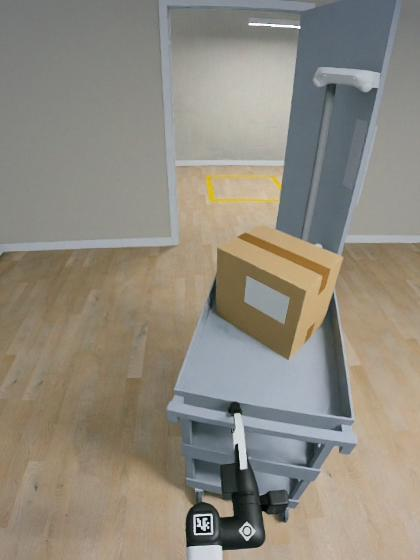

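>>> {"op": "move", "data": {"blocking": false, "r2": {"base":{"translate_m":-0.5,"strafe_m":0.5},"pace":"slow","contact_limits":{"translate_m":0.7}}, "cameras": []}}

>>> {"op": "wait", "data": {"seconds": 10, "cameras": []}}

>>> {"op": "move", "data": {"blocking": false, "r2": {"base":{"rotate_rad":-0.5},"pace":"slow","contact_limits":{"rotate_rad":0.7}}, "cameras": []}}

>>> {"op": "wait", "data": {"seconds": 5, "cameras": ["r2_head_camera"]}}

Scene clock: 1953.37 s.
move: r2 moving
r1: as last shown
r1.base_tilt: forward=-1.5 right=+1.3
r1.lidar_m: 0.81 0.79 3.75 2.21 1.94 1.93 0.25 0.34 3.97 1.38 2.15 2.79
r1.motor_effort: lift_m=+19(19) arm_m=+4(5) wheel_0=+0(1) wheel_1=+0(0) wheel_2=+0(0)
r1.servo_current: wrist_yaw_rad=46(65) wrist_pitch_rad=39(46) wrist_roll_rad=39(52) gripper_m=46(46)
r1.wrist_depth_mm: - 137 343 289 - - - / - 137 327 291 - - - / 112 138 253 293 - - - / 129 142 329 293 - - - / 492 430 345 296 1983 1863 - / 535 430 196 294 188 1160 1138 / 525 433 342 143 750 778 809
r2.base_odometry: x=-0.489 y=-1.574 heading=-2.025
r2.turned_by_wheels: +0.000
r2.turned_by_imu: +0.000
r2.base_tilt: forward=-0.6 right=+0.1
r2.lidar_m: 0.49 2.88 2.09 1.98 2.07 2.81 3.02 3.06 2.85 2.76 2.87 0.45
r2.base_status: translate_m moving; strafe_m moving
r2.joint_positions: lift_m=+0.692 arm_m=+0.060 wrist_yaw_rad=-0.002 wrist_pitch_rad=+0.007 wrist_roll_rad=+1.569 gripper_m=-0.034
r2.joint_status: not commanded
r2.measured_speeds: translate_m=-0.035 strafe_m=+0.036 rotate_rad=+0.000 lift_m=+0.000 arm_m=+0.000 wrist_yaw_rad=+0.000 wrist_pitch_rad=+0.000 wrist_roll_rad=+0.000
r2.motor_effort: lift_m=+18(18) arm_m=+4(4) wheel_0=-11(13) wheel_1=+5(7) wheel_2=+9(9)
r2.servo_current: wrist_yaw_rad=39(59) wrist_pitch_rad=52(52) wrist_roll_rad=52(52) gripper_m=65(72)
r2.contact_limits: translate_m 0.7
r2.hand_pose: x=+0.5190 y=-0.0881 z=+0.8681 quat_wxyz=(+0.708, +0.706, +0.002, -0.003) (m; r2's base frame)
r2.wrist_depth_mm: - 473 469 135 192 - - / - 421 415 141 199 - - / - 496 477 147 207 - - / - - 549 154 217 - - / - - - 160 225 1808 - / - - 184 168 177 1464 512 / - - - - - 1576 1098
pictures: none
No camera images: "cameras" was empty.

Scene clock: 1961.20 s.
earlier move: r2 done
r1.base_odometry: x=-1.752 y=+1.709 heading=+2.033
r1.turned_by_wheels: +0.000
r1.turned_by_imu: -0.001
r1.base_tilt: forward=-1.6 right=+1.3
r1.lidar_m: 1.49 1.52 3.75 2.23 1.93 1.93 0.25 0.35 3.97 1.37 2.13 2.78
r1.base_status: not commanded
r1.joint_positions: lift_m=+0.127 arm_m=+0.000 wrist_yaw_rad=+3.092 wrist_pitch_rad=+0.002 wrist_roll_rad=+0.000 gripper_m=+0.056
r1.joint_status: not commanded
r1.measured_speeds: all 0
r1.motor_effort: lift_m=+19(19) arm_m=+4(5) wheel_0=+0(1) wheel_1=+0(1) wheel_2=+0(0)
r1.servo_current: wrist_yaw_rad=52(78) wrist_pitch_rad=39(52) wrist_roll_rad=39(72) gripper_m=39(52)
r1.hand_pose: x=-0.1129 y=+0.1016 z=+0.3046 quat_wxyz=(+0.025, -0.001, +0.000, +1.000) (m; r1's base frame)
r1.wrist_depth_mm: - 137 343 290 - - - / - 138 327 293 - - - / 112 138 253 291 - - - / 129 142 327 293 - - - / 496 424 349 294 1863 1808 - / 535 430 195 294 187 1138 1138 / 521 430 342 142 741 778 809
r2.base_odometry: x=+0.168 y=-1.347 heading=-2.024
r2.turned_by_wheels: +0.001
r2.turned_by_imu: +0.001
r2.base_tilt: forward=-0.7 right=+0.1
r2.lidar_m: 0.48 2.20 1.57 1.49 1.56 2.15 2.47 2.55 3.35 3.24 0.50 0.42
r2.base_status: done
r2.joint_positions: lift_m=+0.692 arm_m=+0.060 wrist_yaw_rad=+0.000 wrist_pitch_rad=+0.007 wrist_roll_rad=+1.569 gripper_m=-0.034
r2.joint_status: not commanded
r2.measured_speeds: all 0
r2.motor_effort: lift_m=+18(19) arm_m=+4(5) wheel_0=-3(16) wheel_1=+5(7) wheel_2=+6(11)
r2.servo_current: wrist_yaw_rad=52(65) wrist_pitch_rad=46(59) wrist_roll_rad=52(65) gripper_m=52(72)
r2.contact_limits: translate_m 0.7
r2.hand_pose: x=+0.5192 y=-0.0876 z=+0.8681 quat_wxyz=(+0.708, +0.706, +0.002, -0.003) (m; r2's base frame)
r2.wrist_depth_mm: - 377 368 102 156 - - / - 452 442 109 169 - - / - - 530 116 183 - - / - - - 129 201 1576 - / - - - 145 220 1537 480 / - - 185 158 179 1464 1160 / - - - - 301 301 317
wait: 7.83 of 10 s (r2 has come to rest)
pictures: none
No camera images: "cameras" was empty.

Scene clock: 1961.70 s.
move: r2 moving
r1: as last shown
r1.turned_by_imu: +0.000
r1.lidar_m: 1.47 1.48 3.76 2.21 1.94 1.92 0.25 0.35 3.98 1.38 2.15 2.78
r1.motor_effort: lift_m=+19(19) arm_m=+4(4) wheel_0=+0(1) wheel_1=+0(0) wheel_2=+0(0)
r1.servo_current: wrist_yaw_rad=46(65) wrist_pitch_rad=33(46) wrist_roll_rad=72(72) gripper_m=39(46)
r1.wrist_depth_mm: - 137 342 289 - - - / - 137 325 291 - - - / 111 138 253 293 - - - / 129 142 329 293 - - - / 492 424 345 293 1921 1808 - / 544 433 196 294 188 1160 1138 / 521 430 340 143 741 778 820
r2.base_odometry: x=+0.168 y=-1.347 heading=-2.149
r2.turned_by_wheels: -0.125
r2.turned_by_imu: -0.121
r2.base_tilt: forward=-0.7 right=+0.0
r2.lidar_m: 0.47 2.49 1.66 1.50 1.49 1.90 2.48 2.53 3.15 3.25 3.28 0.46
r2.base_status: rotate_rad moving
r2.joint_positions: lift_m=+0.692 arm_m=+0.060 wrist_yaw_rad=+0.007 wrist_pitch_rad=+0.007 wrist_roll_rad=+1.569 gripper_m=-0.034
r2.joint_status: not commanded
r2.measured_speeds: translate_m=+0.004 strafe_m=+0.001 rotate_rad=-0.487 lift_m=+0.000 arm_m=+0.000 wrist_yaw_rad=+0.000 wrist_pitch_rad=+0.000 wrist_roll_rad=+0.000
r2.motor_effort: lift_m=+18(18) arm_m=+5(5) wheel_0=+13(17) wheel_1=+9(11) wheel_2=+12(12)
r2.servo_current: wrist_yaw_rad=59(65) wrist_pitch_rad=52(52) wrist_roll_rad=46(52) gripper_m=59(65)
r2.contact_limits: rotate_rad 0.7
r2.hand_pose: x=+0.5199 y=-0.0853 z=+0.8681 quat_wxyz=(+0.708, +0.706, +0.005, +0.000) (m; r2's base frame)
r2.wrist_depth_mm: - 399 402 118 173 - - / - 410 415 124 183 - - / - - 484 132 195 - - / - - 591 142 207 - - / - - - 152 222 1661 - / - - 186 164 179 1464 477 / - - - - - 1537 1118
pictures: none
No camera images: "cameras" was empty.

Scene clock: 1962.90 s.
earlier move: r2 done
r1.base_odometry: x=-1.752 y=+1.709 heading=+2.033
r1.turned_by_wheels: +0.000
r1.turned_by_imu: +0.000
r1.base_tilt: forward=-1.6 right=+1.3
r1.lidar_m: 1.47 1.43 3.72 2.21 1.94 1.95 0.25 0.32 3.98 1.36 2.16 2.78
r1.base_status: not commanded
r1.joint_positions: lift_m=+0.127 arm_m=+0.000 wrist_yaw_rad=+3.092 wrist_pitch_rad=+0.002 wrist_roll_rad=+0.000 gripper_m=+0.056
r1.joint_status: not commanded
r1.measured_speeds: all 0
r1.motor_effort: lift_m=+19(19) arm_m=+4(5) wheel_0=+0(1) wheel_1=+0(0) wheel_2=+0(0)
r1.servo_current: wrist_yaw_rad=46(65) wrist_pitch_rad=39(46) wrist_roll_rad=65(72) gripper_m=46(46)
r1.hand_pose: x=-0.1129 y=+0.1016 z=+0.3046 quat_wxyz=(+0.025, -0.001, +0.000, +1.000) (m; r1's base frame)
r1.wrist_depth_mm: - 137 342 291 - - - / - 137 325 293 - - - / 112 138 253 293 - - - / 129 142 329 291 - - - / 496 424 345 296 1983 1808 - / 539 430 195 294 187 1182 1138 / 517 436 340 143 741 768 809
r2.base_odometry: x=+0.168 y=-1.347 heading=-2.523
r2.turned_by_wheels: -0.374
r2.turned_by_imu: -0.364
r2.base_tilt: forward=-0.6 right=+0.1
r2.lidar_m: 0.39 3.33 2.11 1.57 1.51 1.57 2.24 2.48 2.63 3.37 3.24 0.52
r2.base_status: done
r2.joint_positions: lift_m=+0.692 arm_m=+0.060 wrist_yaw_rad=+0.000 wrist_pitch_rad=+0.007 wrist_roll_rad=+1.569 gripper_m=-0.034
r2.joint_status: not commanded
r2.measured_speeds: all 0
r2.motor_effort: lift_m=+18(18) arm_m=+5(5) wheel_0=+4(17) wheel_1=+3(11) wheel_2=+8(14)
r2.servo_current: wrist_yaw_rad=46(65) wrist_pitch_rad=52(52) wrist_roll_rad=46(52) gripper_m=59(72)
r2.contact_limits: rotate_rad 0.7
r2.hand_pose: x=+0.5192 y=-0.0874 z=+0.8681 quat_wxyz=(+0.708, +0.706, +0.003, -0.003) (m; r2's base frame)
r2.wrist_depth_mm: - - - 222 298 1499 1160 / - - - 209 277 1661 496 / - - - 196 262 1661 - / - - 564 186 248 - - / - - 480 179 237 831 - / - - 184 168 178 - - / - - 512 - 219 - -
wait: 1.20 of 5 s (r2 has come to rest)
pictures: r2_head_camera
Images, in order (width x height): r2_head_camera 420x560.

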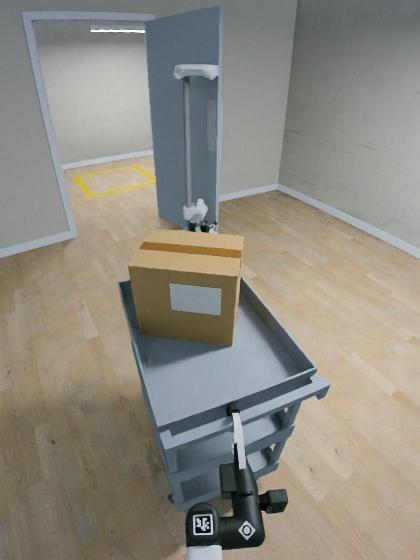

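>>> {"op": "move", "data": {"blocking": false, "r2": {"base":{"translate_m":0.0,"strafe_m":0.9},"pace":"slow","contact_limits":{"strafe_m":0.7}}, "cameras": []}}

>>> {"op": "wait", "data": {"seconds": 10, "cameras": ["r2_head_camera"]}}

Scene clock: 1971.03 s.
move: r2 moving
r1: as last shown
r1.lidar_m: 1.47 1.42 3.76 2.21 1.94 1.94 0.25 0.32 3.98 1.35 2.20 2.79
r1.servo_current: wrist_yaw_rad=65(65) wrist_pitch_rad=33(46) wrist_roll_rad=39(59) gripper_m=46(46)
r1.wrist_depth_mm: - 137 342 290 - - - / - 137 327 290 - - - / 111 138 254 293 - - - / 129 142 329 293 - - - / 492 427 347 293 1921 1756 - / 535 433 195 293 188 1160 1138 / 525 430 340 143 741 788 820
r2.base_odometry: x=+0.176 y=-1.359 heading=-2.523
r2.turned_by_wheels: +0.000
r2.turned_by_imu: +0.000
r2.base_tilt: forward=-0.7 right=+0.1
r2.lidar_m: 0.41 3.31 2.13 1.56 1.47 1.55 2.21 2.50 2.61 3.33 3.25 0.49
r2.base_status: translate_m moving; strafe_m moving
r2.joint_positions: lift_m=+0.692 arm_m=+0.060 wrist_yaw_rad=+0.000 wrist_pitch_rad=+0.007 wrist_roll_rad=+1.569 gripper_m=-0.034
r2.joint_status: not commanded
r2.measured_speeds: translate_m=+0.000 strafe_m=+0.058 rotate_rad=-0.002 lift_m=+0.000 arm_m=+0.000 wrist_yaw_rad=+0.000 wrist_pitch_rad=+0.000 wrist_roll_rad=+0.000
r2.motor_effort: lift_m=+18(18) arm_m=+5(5) wheel_0=-8(12) wheel_1=+7(10) wheel_2=+2(7)
r2.servo_current: wrist_yaw_rad=46(52) wrist_pitch_rad=46(52) wrist_roll_rad=46(59) gripper_m=59(65)
r2.contact_limits: strafe_m 0.7
r2.hand_pose: x=+0.5192 y=-0.0874 z=+0.8681 quat_wxyz=(+0.708, +0.706, +0.003, -0.003) (m; r2's base frame)
r2.wrist_depth_mm: - - - 221 298 1537 1138 / - - - 208 278 1618 500 / - - - 196 262 1661 - / - - 564 187 249 - - / - - 480 179 237 831 - / - - 184 168 179 - - / - - 517 - 219 - -
pictures: none
No camera images: "cameras" was empty.

Scene clock: 1980.67 s.
earlier move: r2 done
r1.base_odometry: x=-1.752 y=+1.709 heading=+2.033
r1.turned_by_wheels: +0.000
r1.turned_by_imu: -0.001
r1.base_tilt: forward=-1.6 right=+1.2
r1.lidar_m: 1.71 4.76 3.78 2.21 1.93 1.93 0.25 0.33 3.99 1.37 2.17 2.78
r1.base_status: not commanded
r1.joint_positions: lift_m=+0.127 arm_m=+0.000 wrist_yaw_rad=+3.092 wrist_pitch_rad=+0.002 wrist_roll_rad=+0.000 gripper_m=+0.056
r1.joint_status: not commanded
r1.measured_speeds: all 0
r1.motor_effort: lift_m=+19(19) arm_m=+4(5) wheel_0=-1(1) wheel_1=+0(0) wheel_2=+0(0)
r1.servo_current: wrist_yaw_rad=39(78) wrist_pitch_rad=39(52) wrist_roll_rad=72(72) gripper_m=39(52)
r1.hand_pose: x=-0.1129 y=+0.1016 z=+0.3046 quat_wxyz=(+0.025, -0.001, +0.000, +1.000) (m; r1's base frame)
r1.wrist_depth_mm: - 137 343 290 - - - / - 138 329 291 - - - / 112 138 252 291 - - - / 129 143 329 294 - - - / 496 424 347 293 1921 1756 - / 544 430 195 294 187 1182 1138 / 521 430 342 143 741 778 820
r2.base_odometry: x=+0.689 y=-2.080 heading=-2.523
r2.turned_by_wheels: +0.000
r2.turned_by_imu: -0.002
r2.base_tilt: forward=-0.7 right=+0.1
r2.lidar_m: 0.52 2.72 1.03 0.75 0.70 0.77 1.01 2.92 3.06 4.17 0.33 0.30
r2.base_status: done
r2.joint_positions: lift_m=+0.692 arm_m=+0.060 wrist_yaw_rad=-0.017 wrist_pitch_rad=+0.007 wrist_roll_rad=+1.569 gripper_m=-0.034
r2.joint_status: not commanded
r2.measured_speeds: all 0
r2.on_its_own: wrist_yaw_rad is at rest, and its servo_current (111 mA) is outside its rest range (0 to 104 mA)
r2.motor_effort: lift_m=+19(19) arm_m=+5(6) wheel_0=-6(15) wheel_1=+3(10) wheel_2=-3(7)
r2.servo_current: wrist_yaw_rad=111(111) wrist_pitch_rad=52(59) wrist_roll_rad=65(65) gripper_m=65(72)
r2.contact_limits: strafe_m 0.7
r2.hand_pose: x=+0.5177 y=-0.0922 z=+0.8681 quat_wxyz=(+0.708, +0.706, -0.003, -0.008) (m; r2's base frame)
r2.wrist_depth_mm: - - - - - - - / - - - - - - - / - - - - - - - / - - - - - - - / - - - - - - 1118 / - - 183 - 163 343 1118 / - - - - - 1537 1098
wait: 9.63 of 10 s (r2 has come to rest)
pictures: r2_head_camera
Images, in order (width x height): r2_head_camera 420x560.

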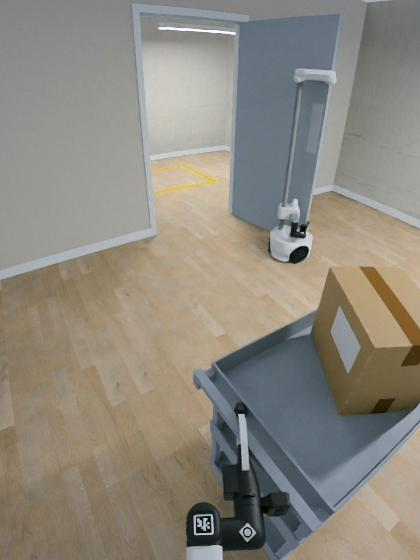

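>>> {"op": "move", "data": {"blocking": false, "r2": {"base":{"rotate_rad":-0.75},"pace":"slow","contact_limits":{"rotate_rad":0.7}}, "cameras": []}}

>>> {"op": "wait", "data": {"seconds": 5, "cameras": ["r2_head_camera"]}}

Scene clock: 1990.87 s.
move: r2 moving
r1: as last shown
r1.turned_by_imu: +0.000
r1.base_tilt: forward=-1.6 right=+1.3
r1.lidar_m: 1.68 4.77 3.76 2.25 1.94 1.94 0.25 0.35 3.98 1.38 2.18 2.77
r1.motor_effort: lift_m=+19(19) arm_m=+4(5) wheel_0=+0(1) wheel_1=+0(0) wheel_2=+0(0)
r1.servo_current: wrist_yaw_rad=52(59) wrist_pitch_rad=33(46) wrist_roll_rad=59(59) gripper_m=46(46)
r1.wrist_depth_mm: - 137 345 291 - - - / - 138 327 290 - - - / 112 138 253 291 - - - / 129 142 329 291 - - - / 492 424 347 294 1921 1863 - / 535 430 196 294 187 1182 1138 / 521 433 342 143 750 778 831
r2.base_odometry: x=+0.689 y=-2.080 heading=-2.647
r2.turned_by_wheels: -0.124
r2.turned_by_imu: -0.119
r2.base_tilt: forward=-0.7 right=+0.1
r2.lidar_m: 0.49 2.84 1.19 0.78 0.71 0.75 0.94 2.09 2.95 3.76 0.47 0.32
r2.base_status: rotate_rad moving
r2.joint_positions: lift_m=+0.692 arm_m=+0.060 wrist_yaw_rad=+0.005 wrist_pitch_rad=+0.007 wrist_roll_rad=+1.569 gripper_m=-0.034
r2.joint_status: not commanded
r2.measured_speeds: translate_m=+0.000 strafe_m=+0.000 rotate_rad=-0.476 lift_m=+0.000 arm_m=+0.000 wrist_yaw_rad=+0.052 wrist_pitch_rad=+0.000 wrist_roll_rad=+0.000
r2.motor_effort: lift_m=+18(19) arm_m=+5(5) wheel_0=+10(15) wheel_1=+8(8) wheel_2=+11(11)
r2.servo_current: wrist_yaw_rad=39(104) wrist_pitch_rad=52(52) wrist_roll_rad=46(59) gripper_m=72(72)
r2.contact_limits: rotate_rad 0.7
r2.hand_pose: x=+0.5196 y=-0.0860 z=+0.8681 quat_wxyz=(+0.708, +0.706, +0.004, -0.001) (m; r2's base frame)
r2.wrist_depth_mm: - 496 - - - - - / - - - - - - - / - - - - - - - / - - - - - - 449 / - - - - - 1499 1160 / - - - - 169 343 349 / - - - - - 1499 1098
pictures: none
No camera images: "cameras" was empty.

Scene clock: 1992.40 s.
earlier move: r2 done
r1.base_odometry: x=-1.752 y=+1.709 heading=+2.033
r1.turned_by_wheels: +0.000
r1.turned_by_imu: +0.000
r1.base_tilt: forward=-1.6 right=+1.3
r1.lidar_m: 1.71 1.89 3.74 2.21 1.93 1.93 0.25 0.33 3.99 1.38 2.16 2.79
r1.base_status: not commanded
r1.joint_positions: lift_m=+0.127 arm_m=+0.000 wrist_yaw_rad=+3.092 wrist_pitch_rad=+0.002 wrist_roll_rad=+0.000 gripper_m=+0.056
r1.joint_status: not commanded
r1.measured_speeds: all 0
r1.motor_effort: lift_m=+19(19) arm_m=+4(5) wheel_0=+0(1) wheel_1=+0(0) wheel_2=+0(0)
r1.servo_current: wrist_yaw_rad=59(59) wrist_pitch_rad=39(52) wrist_roll_rad=39(65) gripper_m=39(46)
r1.hand_pose: x=-0.1129 y=+0.1016 z=+0.3046 quat_wxyz=(+0.025, -0.001, +0.000, +1.000) (m; r1's base frame)
r1.wrist_depth_mm: - 138 342 290 - - - / - 137 329 293 - - - / 111 138 253 293 - - - / 129 143 327 294 - - - / 492 424 347 293 1863 1808 - / 539 430 195 294 188 1138 1160 / 525 433 342 143 750 778 809
r2.base_odometry: x=+0.689 y=-2.080 heading=+3.010
r2.turned_by_wheels: -0.626
r2.turned_by_imu: -0.608
r2.base_tilt: forward=-0.7 right=+0.1
r2.lidar_m: 0.42 2.56 2.87 1.37 0.80 0.71 0.73 0.87 1.61 2.94 3.51 0.49
r2.base_status: done
r2.joint_positions: lift_m=+0.692 arm_m=+0.060 wrist_yaw_rad=-0.001 wrist_pitch_rad=+0.007 wrist_roll_rad=+1.569 gripper_m=-0.034
r2.joint_status: not commanded
r2.measured_speeds: all 0
r2.motor_effort: lift_m=+18(19) arm_m=-3(6) wheel_0=+0(20) wheel_1=+5(11) wheel_2=+4(16)
r2.servo_current: wrist_yaw_rad=52(104) wrist_pitch_rad=46(52) wrist_roll_rad=59(59) gripper_m=65(72)
r2.contact_limits: rotate_rad 0.7
r2.hand_pose: x=+0.5192 y=-0.0876 z=+0.8681 quat_wxyz=(+0.708, +0.706, +0.002, -0.003) (m; r2's base frame)
r2.wrist_depth_mm: - - - 185 249 1618 1182 / - - - 181 245 1756 - / - - 609 179 241 809 - / - 473 477 234 236 842 - / - - 500 173 232 831 - / - - 183 170 180 - - / - - 580 - 226 137 -
wait: 1.53 of 5 s (r2 has come to rest)
pictures: r2_head_camera
Images, in order (width x height): r2_head_camera 420x560.

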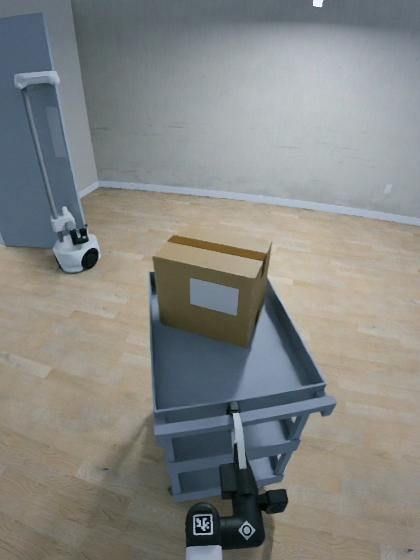

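>>> {"op": "move", "data": {"blocking": false, "r2": {"base":{"translate_m":0.25,"strafe_m":0.7},"pace":"slow","contact_limits":{"strafe_m":0.7}}, "cameras": []}}

>>> {"op": "wait", "data": {"seconds": 10, "cameras": ["r2_head_camera"]}}

Scene clock: 1999.27 s.
move: r2 moving
r1: as last shown
r1.lidar_m: 1.71 1.90 3.76 2.24 1.93 1.94 0.25 0.35 3.98 1.38 2.14 2.77
r1.motor_effort: lift_m=+19(19) arm_m=+4(4) wheel_0=-1(1) wheel_1=+0(0) wheel_2=+0(0)
r1.servo_current: wrist_yaw_rad=52(65) wrist_pitch_rad=46(52) wrist_roll_rad=52(65) gripper_m=46(46)
r1.wrist_depth_mm: - 137 342 290 - - - / - 138 325 291 - - - / 112 138 253 293 - - - / 129 142 329 293 - - - / 496 427 345 294 1921 1808 - / 539 430 195 294 187 1160 1138 / 521 430 342 143 732 788 820
r2.base_odometry: x=+0.684 y=-2.091 heading=+3.010
r2.turned_by_wheels: -0.001
r2.turned_by_imu: +0.000
r2.base_tilt: forward=-0.7 right=+0.1
r2.lidar_m: 0.43 2.56 2.86 1.37 0.82 0.70 0.71 0.87 1.63 2.93 3.53 0.50
r2.base_status: translate_m moving; strafe_m moving
r2.joint_positions: lift_m=+0.692 arm_m=+0.060 wrist_yaw_rad=-0.001 wrist_pitch_rad=+0.007 wrist_roll_rad=+1.569 gripper_m=-0.034
r2.joint_status: not commanded
r2.measured_speeds: translate_m=+0.016 strafe_m=+0.046 rotate_rad=+0.000 lift_m=+0.000 arm_m=+0.000 wrist_yaw_rad=+0.000 wrist_pitch_rad=+0.000 wrist_roll_rad=+0.000
r2.motor_effort: lift_m=+18(19) arm_m=-4(4) wheel_0=-10(10) wheel_1=+7(9) wheel_2=-8(8)
r2.servo_current: wrist_yaw_rad=52(52) wrist_pitch_rad=46(59) wrist_roll_rad=46(52) gripper_m=65(65)
r2.contact_limits: strafe_m 0.7
r2.hand_pose: x=+0.5192 y=-0.0876 z=+0.8681 quat_wxyz=(+0.708, +0.706, +0.002, -0.003) (m; r2's base frame)
r2.wrist_depth_mm: - - - 185 249 1576 1182 / - - - 182 243 1661 - / - - 615 178 239 809 - / - 473 473 234 236 842 - / - - 504 173 232 831 - / - - 183 169 179 - - / - - 580 - 226 147 -
pictures: none
No camera images: "cameras" was empty.

Scene clock: 2007.47 s.
earlier move: r2 done
r1.base_odometry: x=-1.752 y=+1.709 heading=+2.033
r1.turned_by_wheels: +0.000
r1.turned_by_imu: -0.001
r1.base_tilt: forward=-1.5 right=+1.3
r1.lidar_m: 1.54 4.77 3.79 2.22 1.94 1.93 0.25 0.35 3.96 1.37 2.18 1.70
r1.base_status: not commanded
r1.joint_positions: lift_m=+0.127 arm_m=+0.000 wrist_yaw_rad=+3.092 wrist_pitch_rad=+0.002 wrist_roll_rad=+0.000 gripper_m=+0.056
r1.joint_status: not commanded
r1.measured_speeds: all 0
r1.motor_effort: lift_m=+19(19) arm_m=+4(5) wheel_0=+0(1) wheel_1=+0(0) wheel_2=+0(0)
r1.servo_current: wrist_yaw_rad=39(72) wrist_pitch_rad=39(52) wrist_roll_rad=33(65) gripper_m=46(52)
r1.hand_pose: x=-0.1129 y=+0.1016 z=+0.3046 quat_wxyz=(+0.025, -0.001, +0.000, +1.000) (m; r1's base frame)
r1.wrist_depth_mm: - 137 343 290 - - - / - 138 327 291 - - - / 112 138 253 293 - - - / 129 142 329 291 - - - / 492 424 345 294 1921 1808 - / 535 427 196 294 187 1182 1138 / 521 433 342 143 741 768 809
r2.base_odometry: x=+0.350 y=-2.741 heading=+3.010
r2.turned_by_wheels: +0.000
r2.turned_by_imu: -0.001
r2.base_tilt: forward=-0.7 right=+0.1
r2.lidar_m: 0.51 2.41 2.13 1.35 0.84 0.73 0.72 0.93 1.60 3.66 0.48 0.32
r2.base_status: done
r2.joint_positions: lift_m=+0.692 arm_m=+0.060 wrist_yaw_rad=-0.003 wrist_pitch_rad=+0.007 wrist_roll_rad=+1.569 gripper_m=-0.034
r2.joint_status: not commanded
r2.measured_speeds: all 0
r2.motor_effort: lift_m=+19(19) arm_m=-3(4) wheel_0=-8(14) wheel_1=+4(9) wheel_2=-7(11)
r2.servo_current: wrist_yaw_rad=52(59) wrist_pitch_rad=52(59) wrist_roll_rad=39(65) gripper_m=59(72)
r2.contact_limits: strafe_m 0.7
r2.hand_pose: x=+0.5190 y=-0.0882 z=+0.8681 quat_wxyz=(+0.708, +0.706, +0.002, -0.004) (m; r2's base frame)
r2.wrist_depth_mm: - 439 424 - - - - / - - - - - - - / - - - - - - - / - - - - - 1397 477 / - - - - - 1537 1182 / - - 183 124 177 359 364 / - - - - - 1537 1098
wait: 8.20 of 10 s (r2 has come to rest)
pictures: r2_head_camera
Images, in order (width x height): r2_head_camera 420x560.

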